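# Clothespin a T-shirt onto a hanger hung on the stand

## Task

Fasten the T-shirt to the hanger using two clothespins, one placed on each side of the hook and each pressed deep onto the hanger. At the end the shirt must drape over both shoulders of the hanger, and the hanger must hang from the stand, ideally perpendicular to the stand's rod.

## Robot and tools

Robot: two arms, left_arm and right_arm, each with six joints and a parallel gripper. Calibrated bases in the scene frame: left_arm at (+0.040, +0.367, 0) m, quat_wxyz (+1.000, 0, 0, +0.020); right_arm at (-0.010, -0.286, +0.021) m, quat_wxyz (+1.000, 0, 0, -0.001). Both bases have +z pointing up. Joint ranges (rad): waist -2.618 to 3.054, shoulder 0 to 3.142, elbow 0 to 3.142 (straight at 2.901), wrist pitch and yaw -1.571 to 1.571, wrist roll -2.094 to 2.094.

Frames: the scene frame sits at table-top height halfway between the nominal bases; +x points out over the table, +z up, and left_arm is on the +y side (arm names do not match image left/right). Hand positions, orientations, targets and wrist-camera poses are given in each arm's own base frame; fixed cameras and the table use the scene frame. Printed poses can be wrong by a few cm, more at long reach. A gripper's fingers point along its +z and open and close along its y; end_effector_position is the point between the pads, roughly 1 cm behind the tips.

execute_actions(actions, cameras): actions is a list of actions; each action is a list of up to 15 rows, one row per 1/30 s step, and the last row is held if fewer than 15 are given. Every row has 14 numbers in [-1, 1]: left_arm dx, dy, dz, rx, ry, rz, opening, then right_arm the same seven. The six pose numbers are an offset (not a pose) from that arm's Hand target as it stood when the action began, along that arm's base axes, with rotation about the Hand target position; every row counts from that same start, but the next action starts from the new Hand target, so a repeated offset adds up. Scale: 1.0 = 0.6 m or 180 degrees; rx, ry, rz form one rotation vector. Opening is absolute: +1 fully open (0.094 m), -1 closed. Six zeros re-command the current Hand target; always resend the wanted opening, since 0 is itself a command. An empty list just returns state and images.

move(target, speed, blend, opening_speed, blocking, cameras): target is one 14-number row or a list of up to 15 rows, same layout and scale; every row is an offset from the Hand targets at the start of the move, not from the previous row. Paths are straight, end together, last at least 0.5 s and are cut off at 10 s. speed is in m/s, 0.002 to 2.9 (default 0.25), rotation capped at twice that in rad/s; one value or one per target. blend (m) rounds corners of a list. opening_speed is the opening's rate per second on the -1..1 scale, at least 0.2. blocking=false returns after about 0.5 s while the move continues. Paths do not avoid obstacles or the other arm; fast moves lag, stray and hit harder, and aiming far past a contact presses harder. Avoid paths near an arm's own base. The result adds a move: line, e.g. done, off_target, moving, held or fault, plus limits (paced = pose clipped, held = steps withheld). done means at rest within 10 mm and 2 degrees.

wait(seconds 0 to 10) lets the scene run holding commands; stop brakes a running move; zoom_image(camera, region [x0, y0, x1, y1] in pixels, at most 504 by 504) enlarges part of a camera's latest image; finished_scene(scene 1) ends the scene irreversibly.

Cameras (all 672x504): cam_head_left, cam_head_right, cam_high, cam_low, cam_left_wrist, cam_right_wrist. Pinhole intrinsics are supplied (focal lengths about 408 to 568 px).

Results: end_effector_position (m) and end_effector_quat_wxyz per arm; Hand target, the last commanded pose after clipping and the base for the next offsets; Tool commands; grip_measured on the opening scale (reads up to about 2.7 mm wide when empty, and around 3 mm narrower than a hard part when squeezed); Joint positions (last entry is the opening in metres); Joint velocities, reported as within noise when still; joint torques (entries 1 to 3 wrap at ±28 N m, positive toward larger joint values); grip_effort_nm (negative = closing, not a pad force); step positions for action calls only; MOTOR HOT from 75 °C, and an OVER-TEMPERATURE FAULT at 90 °C that folds that arm away for good.

Control notes: orientation commands are clipped to within 40 degrees of the measured one each step. A gripper may settle a centimetre or more short of its target from friction or weight; resend or add the missing offset. Pads press at full force from about 0.05 below the touch reading (more for small, round or soft things); close slowly on anything fragile, and open well above grip_measured to release. To stop pushing on something, command back past the gripper.

Avoid: dropping things or letting go while they move, slamming, hard hits or heavy pushing, arms touching or a gripper closing on the other's fingers (this can fail the scene), leaving anything off the table (fails the task), long stretched holds that heat motors. Loose objects may occasionally get a small push from outside.

Each tool is called after "Emit:" by a JSON object that holds its "name" and its "arguments".

## Session

I'll start by looking at the scene.

Emit:
{"name": "execute_actions", "arguments": {"actions": []}}

Scene clock: 0.00 s.
left_arm: end_effector_position=(+0.3805, +0.0160, +0.1344) grip_measured=+1.000 grip_effort_nm=n/a end_effector_quat_wxyz=(+0.653, -0.062, +0.753, +0.044) | right_arm: end_effector_position=(+0.3653, -0.0095, +0.1621) grip_measured=+1.000 grip_effort_nm=n/a end_effector_quat_wxyz=(+0.710, +0.047, +0.702, -0.030)
Joint positions: left_arm=[-0.054 1.494 0.257 1.091 -0.202 -0.045 0.094] | right_arm=[0.047 1.487 0.173 1.323 0.157 0.024 0.094]
Joint velocities: within noise
Joint torques (N m): no reading
Heat: left arm: 37 °C; right arm: 31 °C.
Hand target: left_arm +0.3828, +0.0160, +0.1434; +0.664, -0.064, +0.744, +0.042 | right_arm +0.3663, -0.0095, +0.1660; +0.713, +0.048, +0.699, -0.029
Tool commands: left_gripper/opening=+1.0 right_gripper/opening=+1.0

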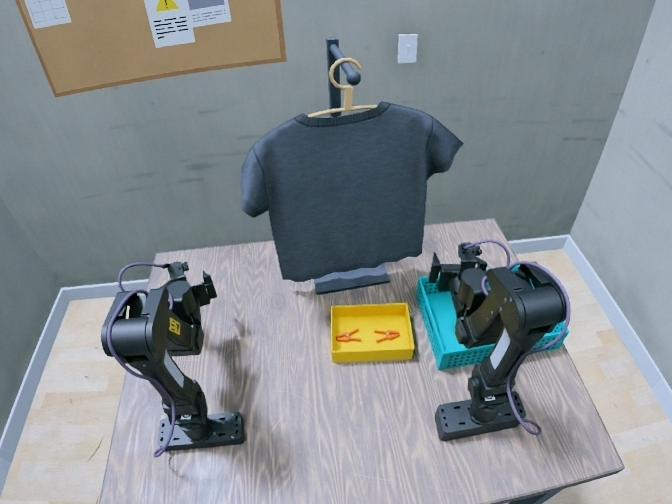

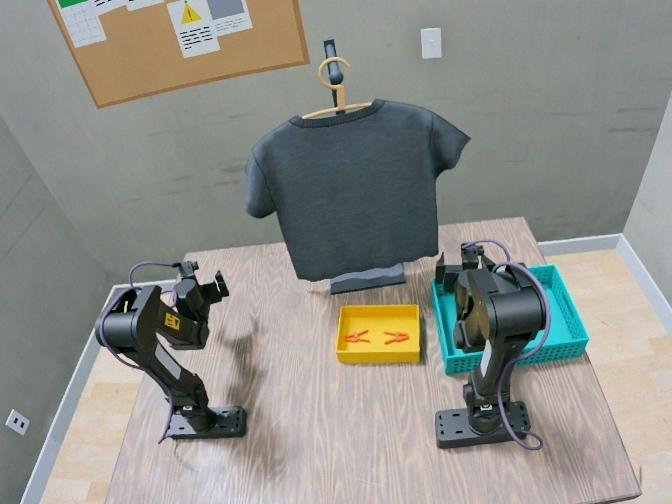

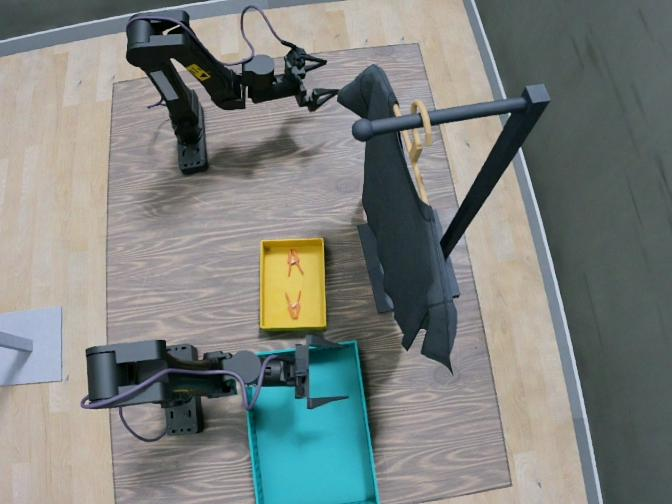

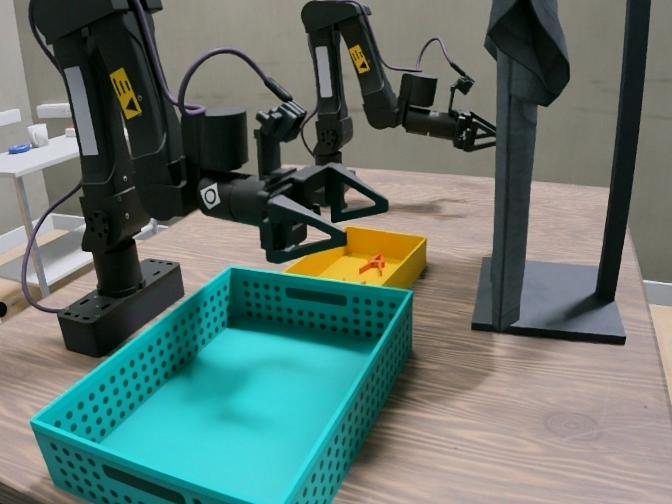

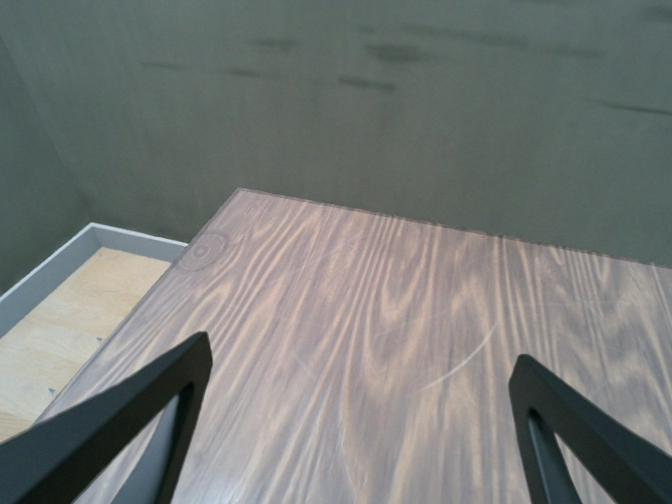

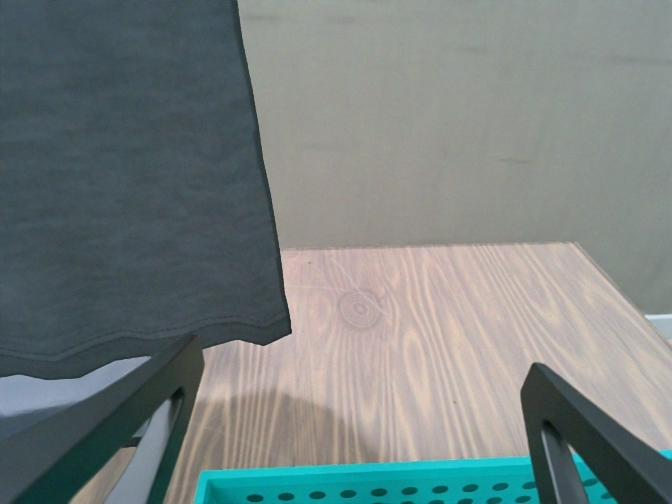

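Emit:
{"name": "zoom_image", "arguments": {"camera": "cam_head_left", "region": [230, 20, 480, 210]}}

Emit:
{"name": "zoom_image", "arguments": {"camera": "cam_head_left", "region": [320, 290, 430, 375]}}

Emit:
{"name": "zoom_image", "arguments": {"camera": "cam_high", "region": [250, 230, 340, 340]}}

Emit:
{"name": "zoom_image", "arguments": {"camera": "cam_high", "region": [320, 50, 570, 250]}}

Scaled by 2.016 from the camera's 672x504 image, which has a finer 960x720 frame.

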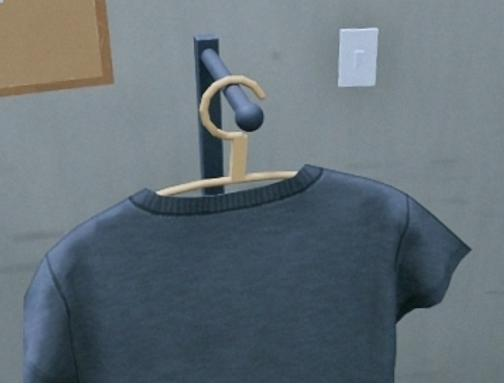

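Scaled by 4.582 from the camera's 672x504 image, which has a finer 960x720 frame.

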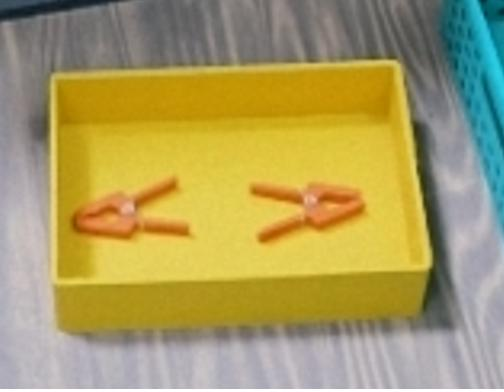

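Scaled by 4.582 from the camera's 672x504 image, which has a finer 960x720 frame.

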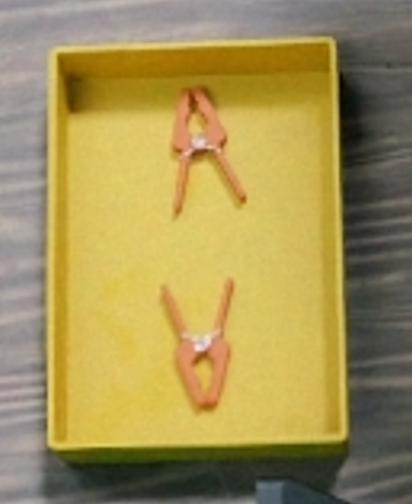

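Scaled by 2.016 from the camera's 672x504 image, which has a finer 960x720 frame.

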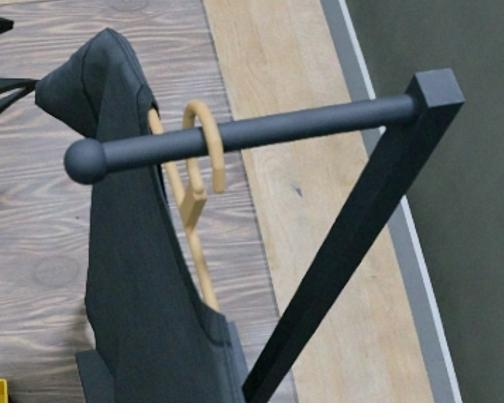

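Emit:
{"name": "zoom_image", "arguments": {"camera": "cam_high", "region": [80, 0, 380, 225]}}

Emit:
{"name": "zoom_image", "arguments": {"camera": "cam_high", "region": [80, 300, 380, 504]}}

Emit:
{"name": "zoom_image", "arguments": {"camera": "cam_head_right", "region": [230, 20, 480, 210]}}

Scaled by 1.680 from the camera's 672x504 image, which has a finer 960x720 frame.

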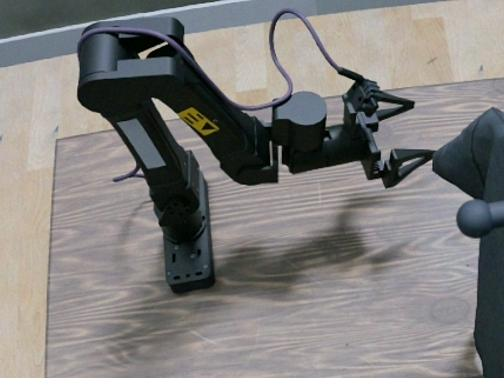

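Scaled by 1.680 from the camera's 672x504 image, which has a finer 960x720 frame.

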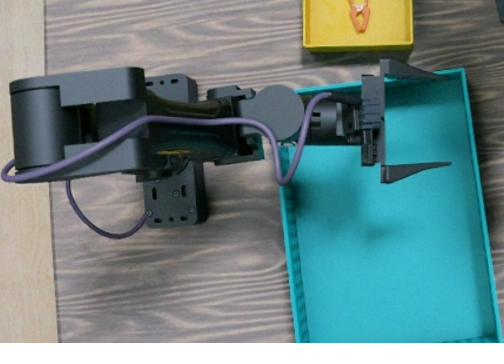

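Scaled by 2.016 from the camera's 672x504 image, which has a finer 960x720 frame.

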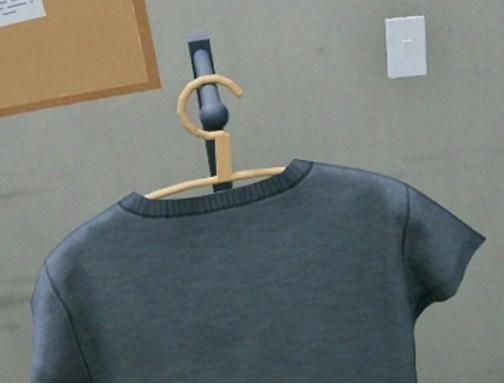

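Emit:
{"name": "zoom_image", "arguments": {"camera": "cam_head_left", "region": [90, 240, 290, 470]}}

Emit:
{"name": "zoom_image", "arguments": {"camera": "cam_head_left", "region": [400, 220, 600, 450]}}

Emit:
{"name": "zoom_image", "arguments": {"camera": "cam_head_right", "region": [90, 240, 290, 470]}}

Emit:
{"name": "zoom_image", "arguments": {"camera": "cam_head_right", "region": [400, 220, 600, 450]}}

Scaled by 2.191 from the camera's 672x504 image, which has a finer 960x720 frame.

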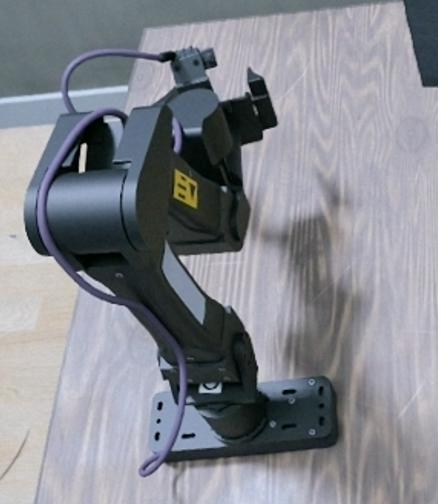

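Scaled by 2.191 from the camera's 672x504 image, which has a finer 960x720 frame.

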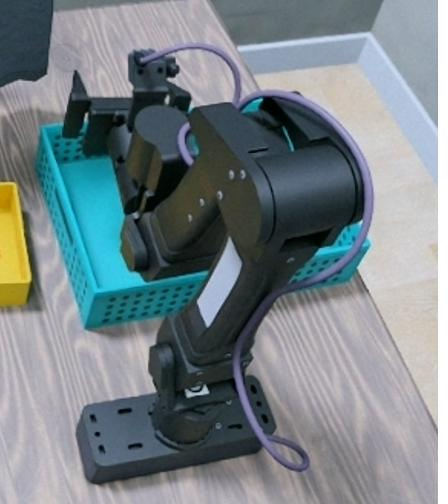

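Scaled by 2.191 from the camera's 672x504 image, which has a finer 960x720 frame.

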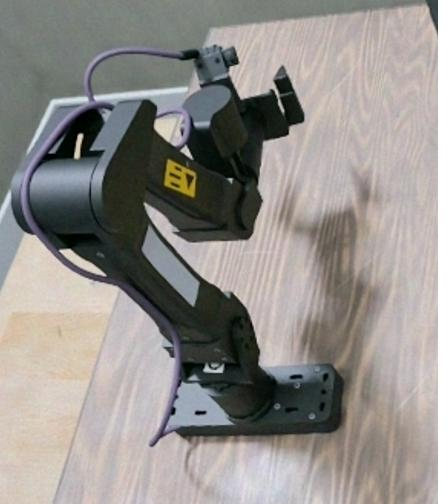

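Scaled by 2.191 from the camera's 672x504 image, which has a finer 960x720 frame.

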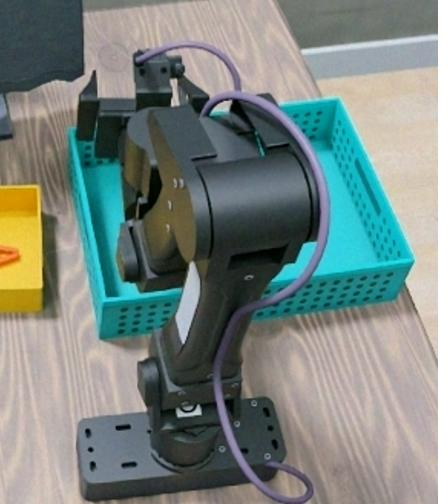

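Emit:
{"name": "zoom_image", "arguments": {"camera": "cam_head_left", "region": [290, 30, 400, 130]}}

Emit:
{"name": "zoom_image", "arguments": {"camera": "cam_head_right", "region": [280, 30, 390, 130]}}

Emit:
{"name": "zoom_image", "arguments": {"camera": "cam_high", "region": [350, 60, 460, 220]}}

Scaled by 4.582 from the camera's 672x504 image, which has a finer 960x720 frame.

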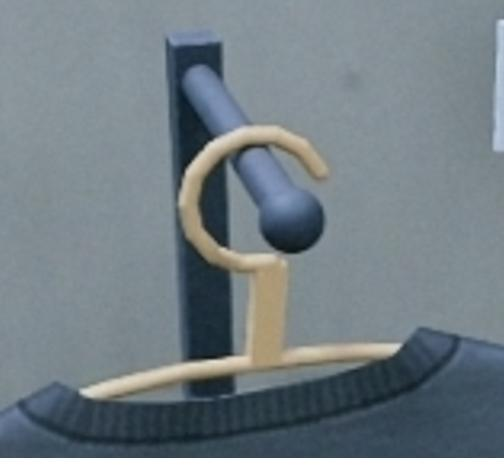

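Scaled by 4.582 from the camera's 672x504 image, which has a finer 960x720 frame.

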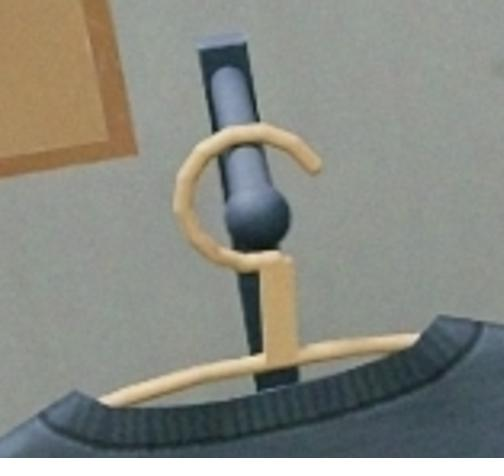

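Scaled by 3.150 from the camera's 672x504 image, which has a finer 960x720 frame.

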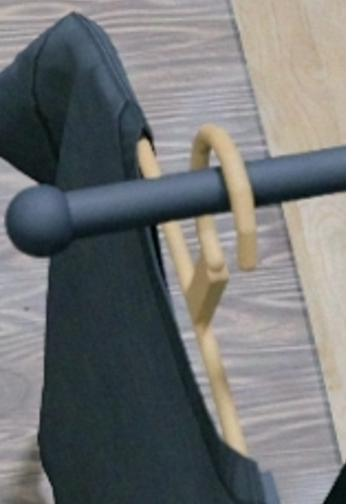

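Emit:
{"name": "move", "arguments": {"target": [0,0,0,0,0,0,1, -0.094,0.326,0.44,0,-0.111,0.05,1], "speed": 0.25}}

Scene clock: 251.67 s.
left_arm: end_effector_position=(+0.3805, +0.0160, +0.1344) grip_measured=+1.000 grip_effort_nm=-0.071 end_effector_quat_wxyz=(+0.653, -0.062, +0.753, +0.044) | right_arm: end_effector_position=(+0.3106, +0.1845, +0.4197) grip_measured=+1.000 grip_effort_nm=-0.032 end_effector_quat_wxyz=(+0.819, -0.008, +0.573, +0.030)
Joint positions: left_arm=[-0.054 1.494 0.257 1.091 -0.202 -0.045 0.094] | right_arm=[0.882 1.163 0.78 0.88 0.767 -0.338 0.094]
Joint velocities: within noise
Joint torques (N m): left_arm=[0.06 -4.14 5.09 2.11 -0.09 0.01] | right_arm=[0.46 -2.22 8.03 1.51 -0.11 -0.06]
Heat: left arm: 38 °C; right arm: 36 °C.
Hand target: left_arm +0.3828, +0.0160, +0.1434; +0.664, -0.064, +0.744, +0.042 | right_arm +0.3100, +0.1861, +0.4299; +0.824, -0.003, +0.566, +0.035
Off the commanded pose: left_arm 0.009 m, 2 deg | right_arm 0.010 m, 1 deg.
move: done

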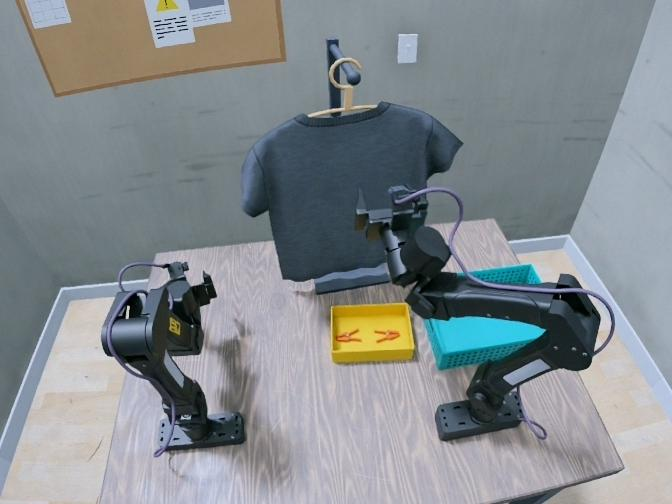

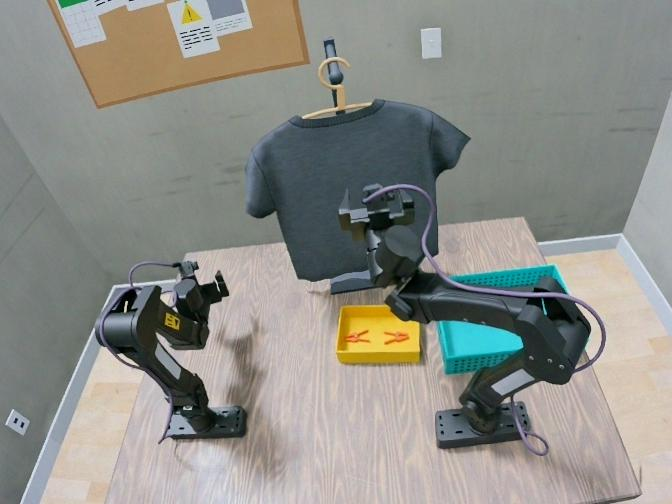

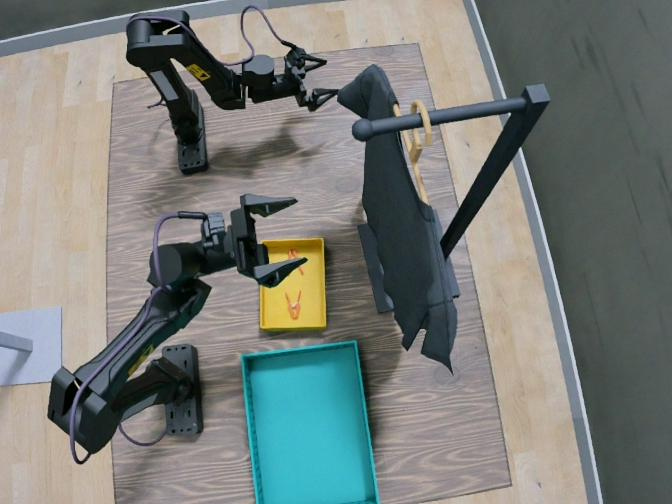

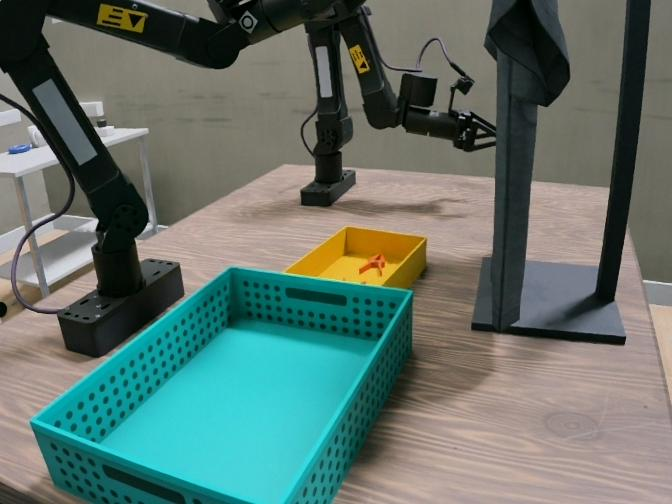

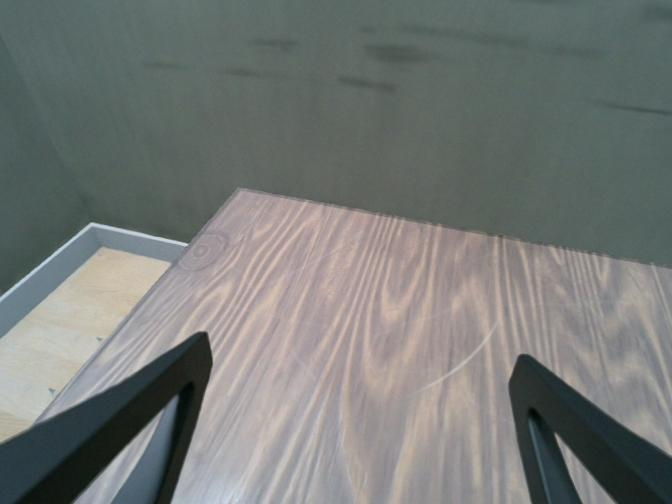

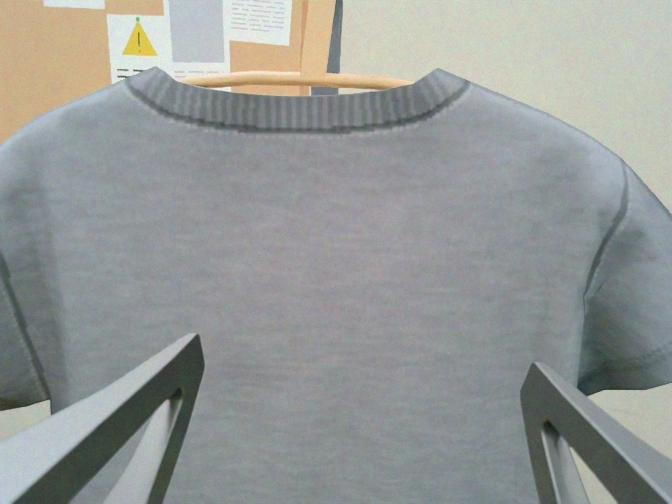

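Emit:
{"name": "zoom_image", "arguments": {"camera": "cam_high", "region": [140, 170, 340, 320]}}

Emit:
{"name": "zoom_image", "arguments": {"camera": "cam_right_wrist", "region": [100, 30, 500, 180]}}

Emit:
{"name": "zoom_image", "arguments": {"camera": "cam_head_left", "region": [330, 160, 480, 320]}}

Scaled by 2.520 from the camera's 672x504 image, which has a finer 960x720 frame.

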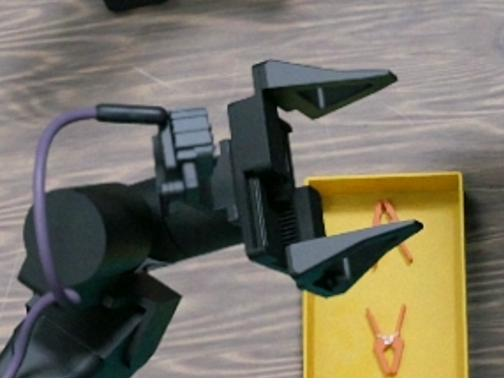

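Scaled by 1.260 from the camera's 672x504 image, which has a finer 960x720 frame.

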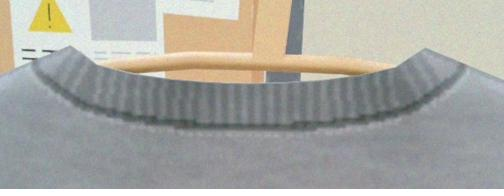

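Scaled by 3.150 from the camera's 672x504 image, which has a finer 960x720 frame.

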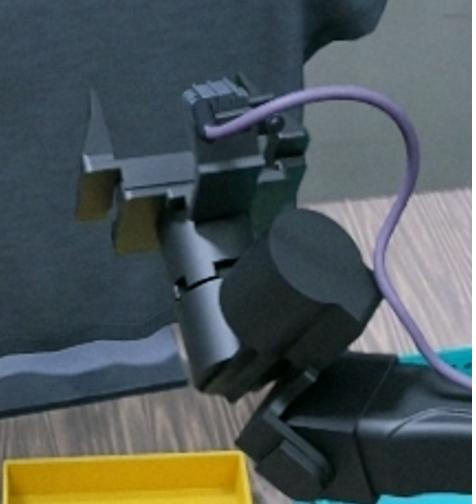

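Emit:
{"name": "move", "arguments": {"target": [[-0.2693,-0.712,0.0943,0.3114,0.3379,-0.4784,1, 0.094,-0.326,-0.30,0,0.111,-0.05,1]], "speed": 0.3}}

Scene clock: 376.03 s.
left_arm: end_effector_position=(+0.2241, -0.4077, +0.1961) grip_measured=+1.000 grip_effort_nm=-0.071 end_effector_quat_wxyz=(+0.101, +0.712, +0.692, -0.064) | right_arm: end_effector_position=(+0.3666, -0.0081, +0.2558) grip_measured=+1.000 grip_effort_nm=-0.037 end_effector_quat_wxyz=(+0.717, +0.046, +0.695, -0.031)
Joint positions: left_arm=[-1.041 2.236 2.453 -1.56 0.076 0.549 0.094] | right_arm=[0.054 1.043 0.403 0.669 0.163 0.019 0.094]
Joint velocities: within noise
Joint torques (N m): left_arm=[-0.23 -8.84 7.32 0.55 0.17 0.06] | right_arm=[-0.47 -1.44 5.42 2.03 -0.02 0.08]
Heat: left arm: 39 °C; right arm: 35 °C.
Hand target: left_arm +0.2211, -0.4112, +0.2000; +0.060, +0.719, +0.690, -0.062 | right_arm +0.3664, -0.0094, +0.2500; +0.713, +0.048, +0.699, -0.029
Off the commanded pose: left_arm 0.006 m, 5 deg | right_arm 0.006 m, 1 deg.
joint sent to its limit (left arm) — joint 4 (wrist pitch), lower limit. The joint targets are off in orientation, not in position.
move: off_target (left_arm)

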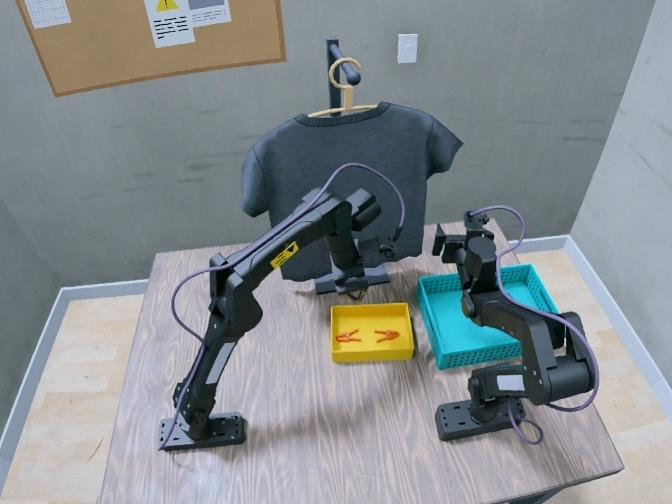

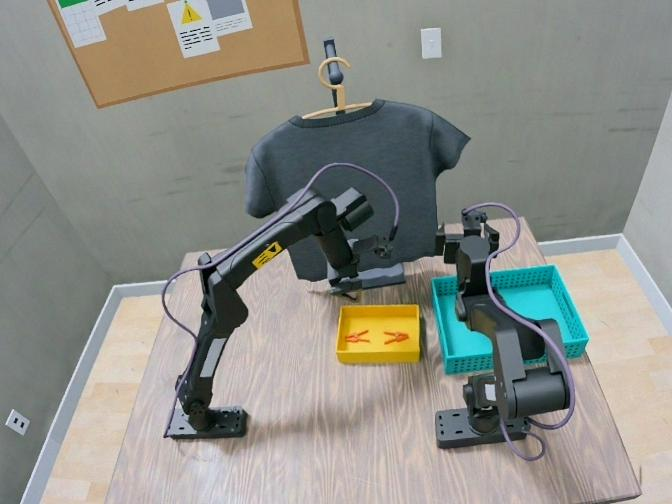

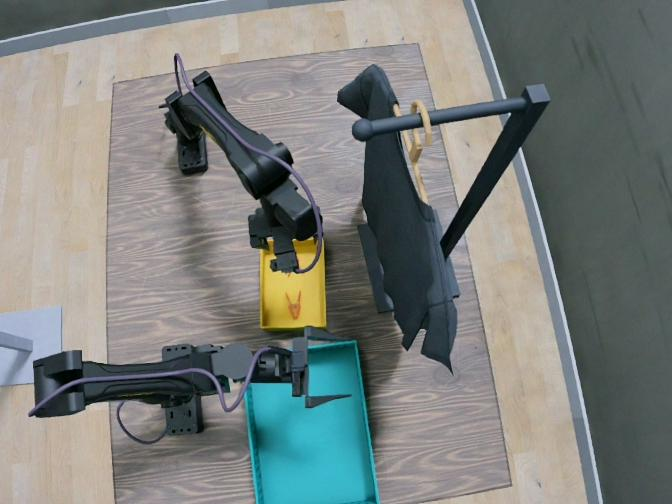

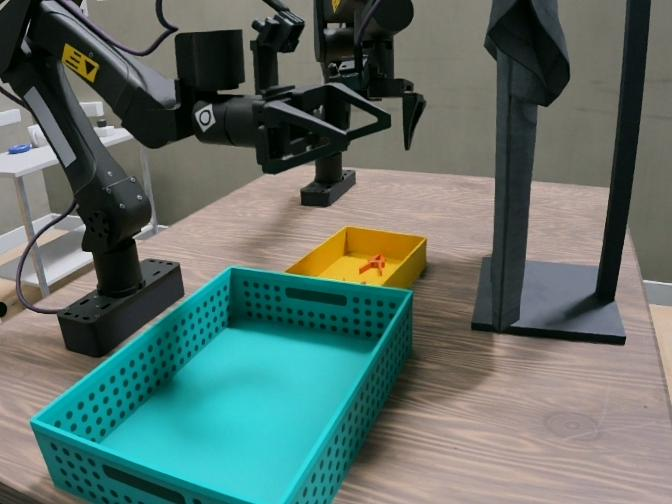

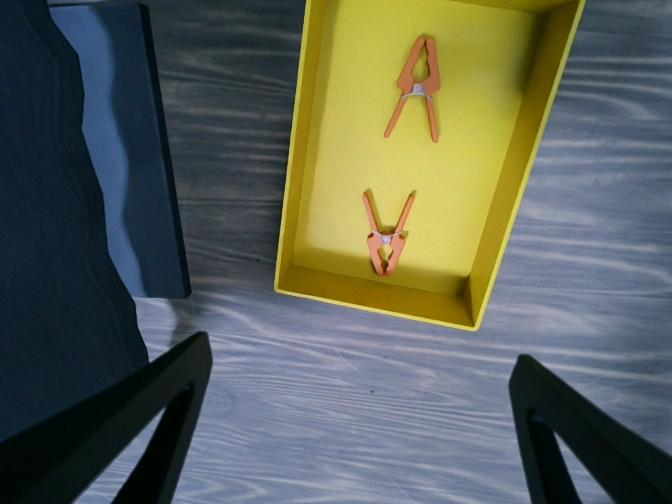

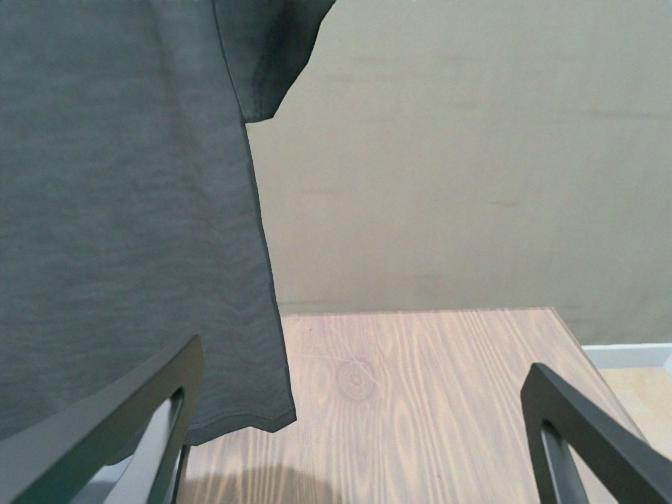

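Emit:
{"name": "move", "arguments": {"target": [-0.0085,0.0102,-0.1667,0,0,0,1, 0,0,0,0,0,0,1], "speed": 0.2, "cameras": ["cam_left_wrist","cam_high","cam_low"]}}

Scene clock: 394.97 s.
left_arm: end_effector_position=(+0.2179, -0.3975, +0.0787) grip_measured=+1.000 grip_effort_nm=-0.071 end_effector_quat_wxyz=(+0.029, +0.715, +0.697, -0.047) | right_arm: end_effector_position=(+0.3666, -0.0080, +0.2560) grip_measured=+1.000 grip_effort_nm=-0.042 end_effector_quat_wxyz=(+0.717, +0.046, +0.695, -0.030)
Joint positions: left_arm=[-1.041 2.228 1.981 -1.244 0.077 0.553 0.094] | right_arm=[0.054 1.043 0.403 0.67 0.162 0.019 0.094]
Joint velocities: within noise
Joint torques (N m): left_arm=[-0.4 -13.86 5 0.63 0.18 0.08] | right_arm=[-0.47 -1.4 5.39 2.02 -0.03 0.07]
Heat: left arm: 37 °C; right arm: 35 °C.
Hand target: left_arm +0.2160, -0.4050, +0.0998; +0.060, +0.719, +0.690, -0.062 | right_arm +0.3664, -0.0093, +0.2500; +0.713, +0.047, +0.699, -0.029
Off the commanded pose: left_arm 0.023 m, 4 deg | right_arm 0.006 m, 1 deg.
move: off_target (left_arm)
Images, in order (width x height): cam_high 672x504, cam_low 672x504, cam_left_wrist 672x504.

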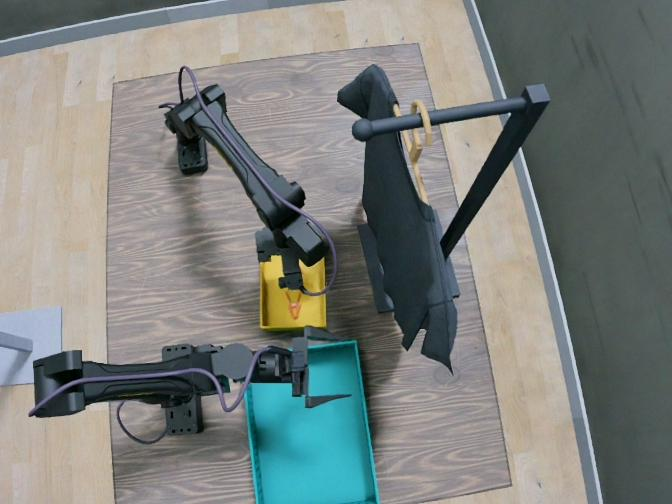

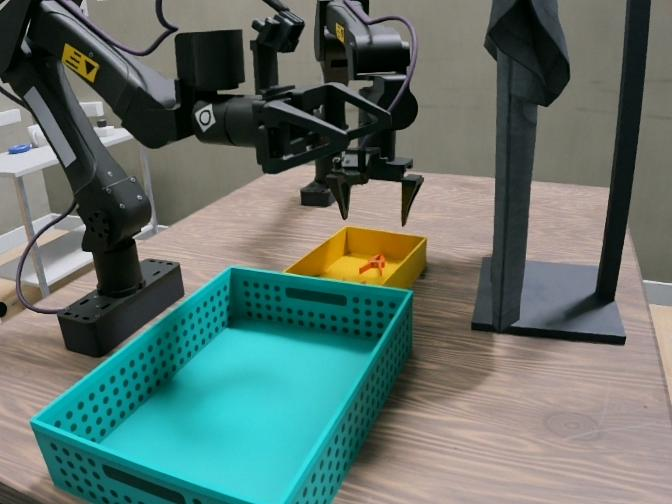

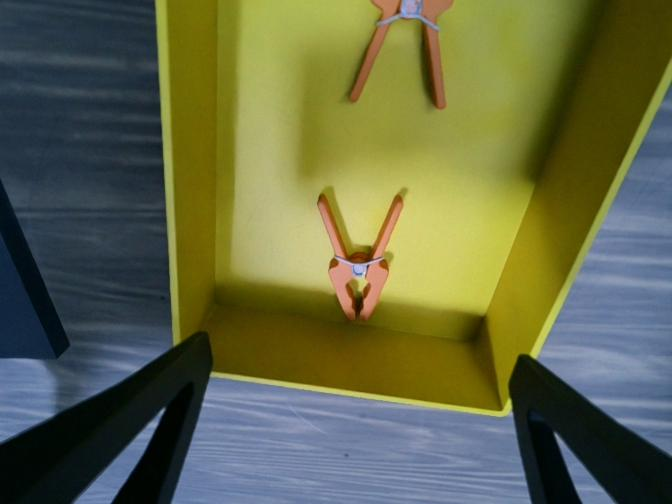

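Emit:
{"name": "zoom_image", "arguments": {"camera": "cam_low", "region": [270, 130, 450, 300]}}

Emit:
{"name": "zoom_image", "arguments": {"camera": "cam_left_wrist", "region": [250, 160, 470, 350]}}

Scaled by 2.800 from the camera's 672x504 image, which has a finer 960x720 frame.

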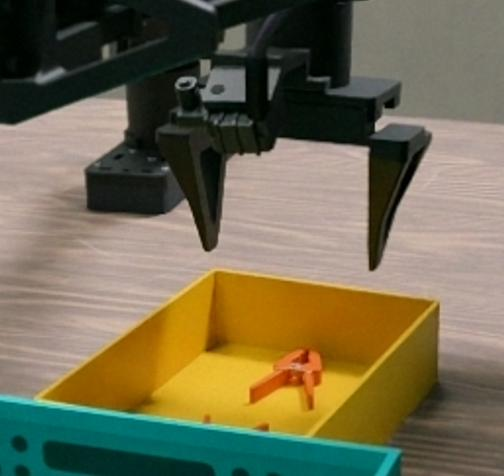

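Scaled by 2.291 from the camera's 672x504 image, which has a finer 960x720 frame.

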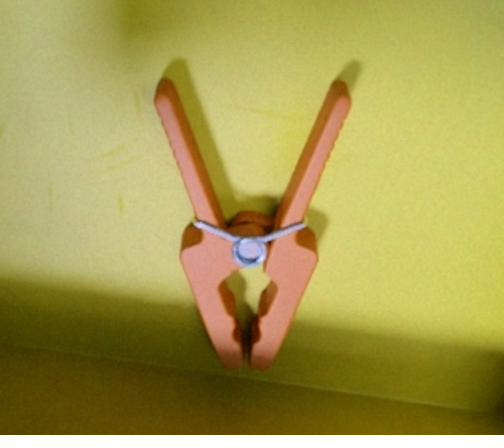

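Emit:
{"name": "move", "arguments": {"target": [-0.0062,-0.03,-0.048,-0.022,0,0,0.35, 0,0,0,0,0,0,1], "speed": 0.1, "cameras": ["cam_left_wrist","cam_high","cam_low"]}}

Scene clock: 427.27 s.
left_arm: end_effector_position=(+0.2146, -0.4141, +0.0511) grip_measured=+0.352 grip_effort_nm=-0.198 end_effector_quat_wxyz=(+0.057, +0.717, +0.692, -0.070) | right_arm: end_effector_position=(+0.3666, -0.0080, +0.2560) grip_measured=+1.000 grip_effort_nm=-0.042 end_effector_quat_wxyz=(+0.717, +0.046, +0.695, -0.030)
Joint positions: left_arm=[-1.054 2.222 1.853 -1.055 0.106 0.544 0.064] | right_arm=[0.054 1.043 0.403 0.67 0.162 0.019 0.094]
Joint velocities: within noise
Joint torques (N m): left_arm=[-0.68 -13.31 5.39 0.8 0.21 -0.05] | right_arm=[-0.44 -1.44 5.34 2 -0.03 0.09]
Heat: left arm: 36 °C; right arm: 36 °C.
Hand target: left_arm +0.2122, -0.4230, +0.0712; +0.085, +0.716, +0.687, -0.086 | right_arm +0.3664, -0.0094, +0.2500; +0.713, +0.047, +0.699, -0.029
Off the commanded pose: left_arm 0.022 m, 4 deg | right_arm 0.006 m, 1 deg.
move: off_target (left_arm)
Images, in order (width x height): cam_high 672x504, cam_low 672x504, cam_left_wrist 672x504.

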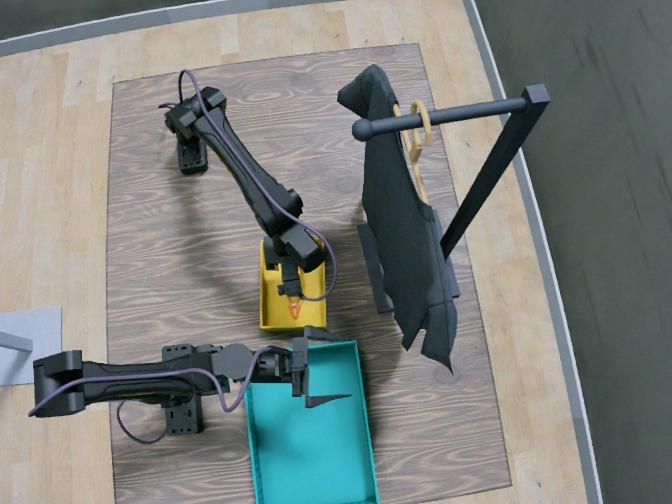

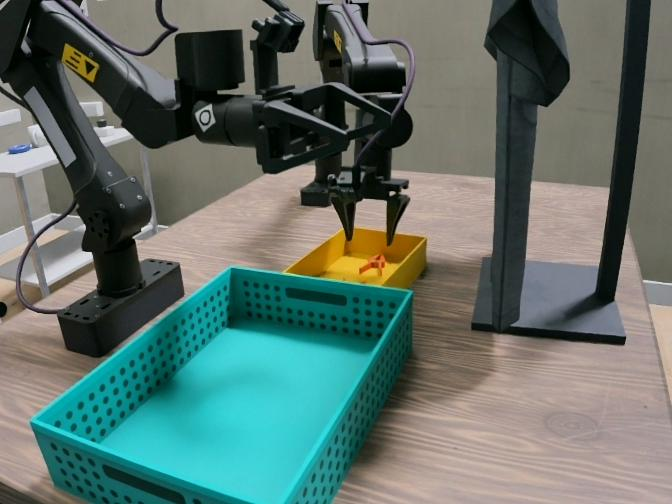

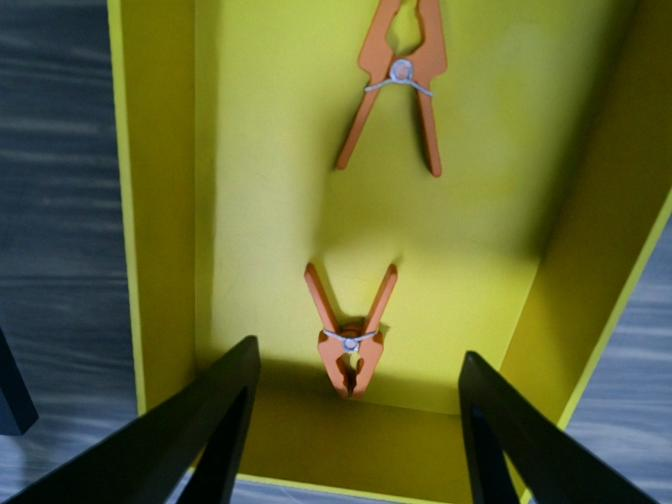

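Emit:
{"name": "move", "arguments": {"target": [0.0048,-0.0082,-0.045,0,0,0,0.35, 0,0,0,0,0,0,1], "speed": 0.06, "cameras": ["cam_left_wrist","cam_low"]}}

Emit:
{"name": "zoom_image", "arguments": {"camera": "cam_low", "region": [270, 150, 450, 300]}}

Scene clock: 434.03 s.
left_arm: end_effector_position=(+0.2186, -0.4212, +0.0421) grip_measured=+0.352 grip_effort_nm=-0.198 end_effector_quat_wxyz=(+0.076, +0.716, +0.690, -0.075) | right_arm: end_effector_position=(+0.3666, -0.0080, +0.2560) grip_measured=+1.000 grip_effort_nm=-0.037 end_effector_quat_wxyz=(+0.717, +0.046, +0.695, -0.030)
Joint positions: left_arm=[-1.054 2.222 1.81 -0.972 0.106 0.544 0.064] | right_arm=[0.054 1.043 0.403 0.67 0.162 0.019 0.094]
Joint velocities: within noise
Joint torques (N m): left_arm=[-0.53 -10.35 5.24 0.86 0.24 -0.02] | right_arm=[-0.51 -1.44 5.41 2.03 -0.02 0.09]
Heat: left arm: 36 °C; right arm: 36 °C.
Hand target: left_arm +0.2152, -0.4280, +0.0442; +0.085, +0.716, +0.687, -0.086 | right_arm +0.3664, -0.0094, +0.2500; +0.713, +0.047, +0.699, -0.029
Off the commanded pose: left_arm 0.008 m, 2 deg | right_arm 0.006 m, 1 deg.
move: done
Images, in order (width x height): cam_low 672x504, cam_left_wrist 672x504.

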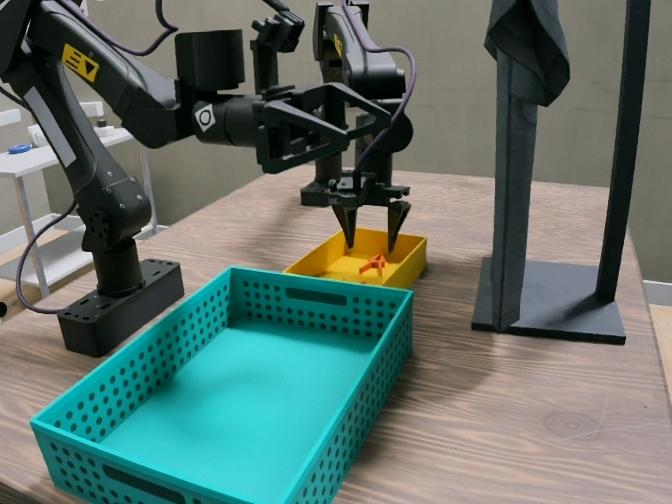

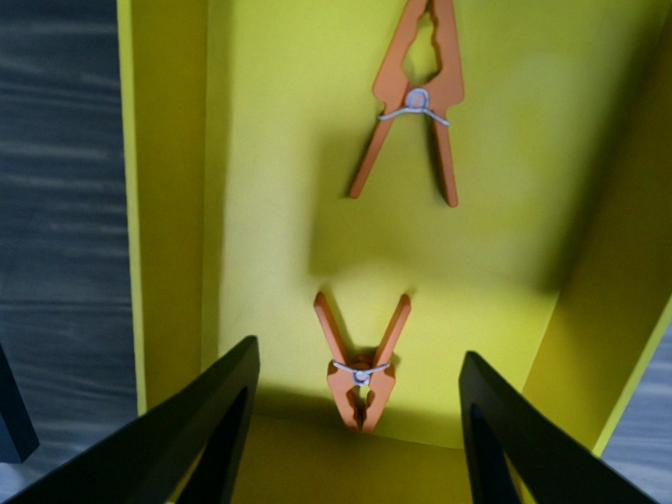

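Scaled by 2.800 from the camera's 672x504 image, which has a finer 960x720 frame.

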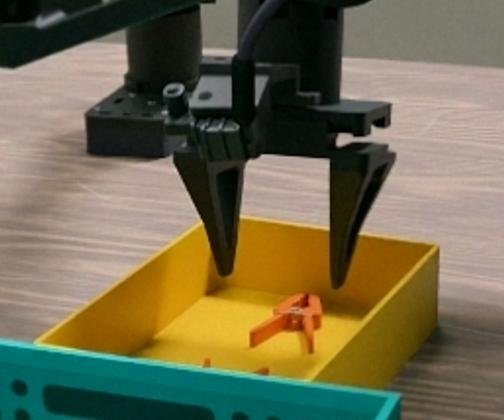

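Emit:
{"name": "move", "arguments": {"target": [-0.001,0.0053,-0.0395,0,0,0,0.35, 0,0,0,0,0,0,1], "speed": 0.05, "cameras": ["cam_left_wrist","cam_low"]}}

Emit:
{"name": "zoom_image", "arguments": {"camera": "cam_low", "region": [270, 150, 450, 300]}}

Scene clock: 446.73 s.
left_arm: end_effector_position=(+0.2173, -0.4190, +0.0221) grip_measured=+0.352 grip_effort_nm=-0.198 end_effector_quat_wxyz=(+0.080, +0.716, +0.690, -0.076) | right_arm: end_effector_position=(+0.3666, -0.0080, +0.2560) grip_measured=+1.000 grip_effort_nm=-0.037 end_effector_quat_wxyz=(+0.717, +0.046, +0.695, -0.030)
Joint positions: left_arm=[-1.054 2.222 1.727 -0.882 0.106 0.544 0.064] | right_arm=[0.054 1.043 0.403 0.67 0.162 0.019 0.094]
Joint velocities: within noise
Joint torques (N m): left_arm=[-0.21 -9.66 5.01 0.89 0.22 -0.01] | right_arm=[-0.69 -1.32 5.33 2.04 -0.03 0.09]
Heat: left arm: 35 °C; right arm: 36 °C.
Hand target: left_arm +0.2145, -0.4247, +0.0205; +0.085, +0.716, +0.687, -0.086 | right_arm +0.3664, -0.0094, +0.2500; +0.713, +0.048, +0.699, -0.029
Off the commanded pose: left_arm 0.007 m, 1 deg | right_arm 0.006 m, 1 deg.
move: done
Images, in order (width x height): cam_low 672x504, cam_left_wrist 672x504.

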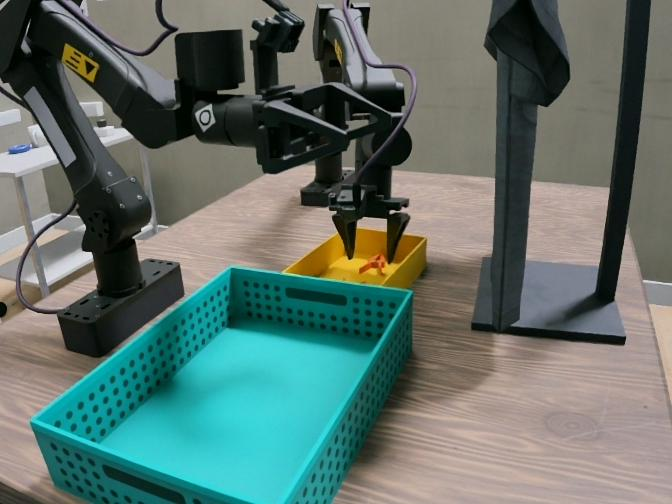

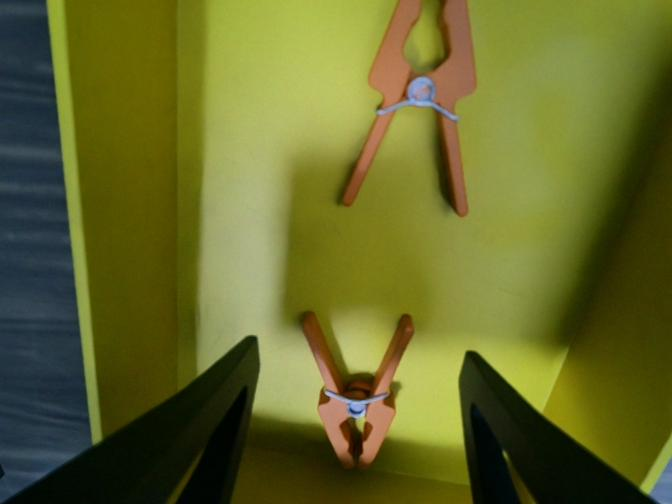

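Scaled by 2.800 from the camera's 672x504 image, which has a finer 960x720 frame.

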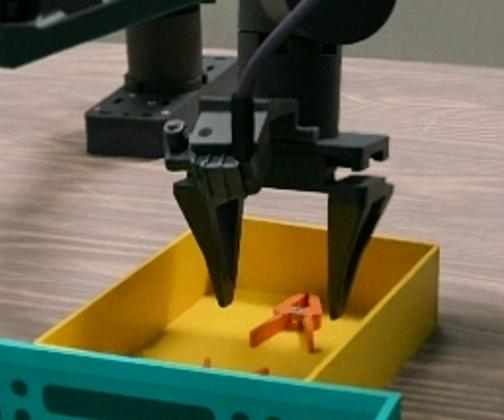

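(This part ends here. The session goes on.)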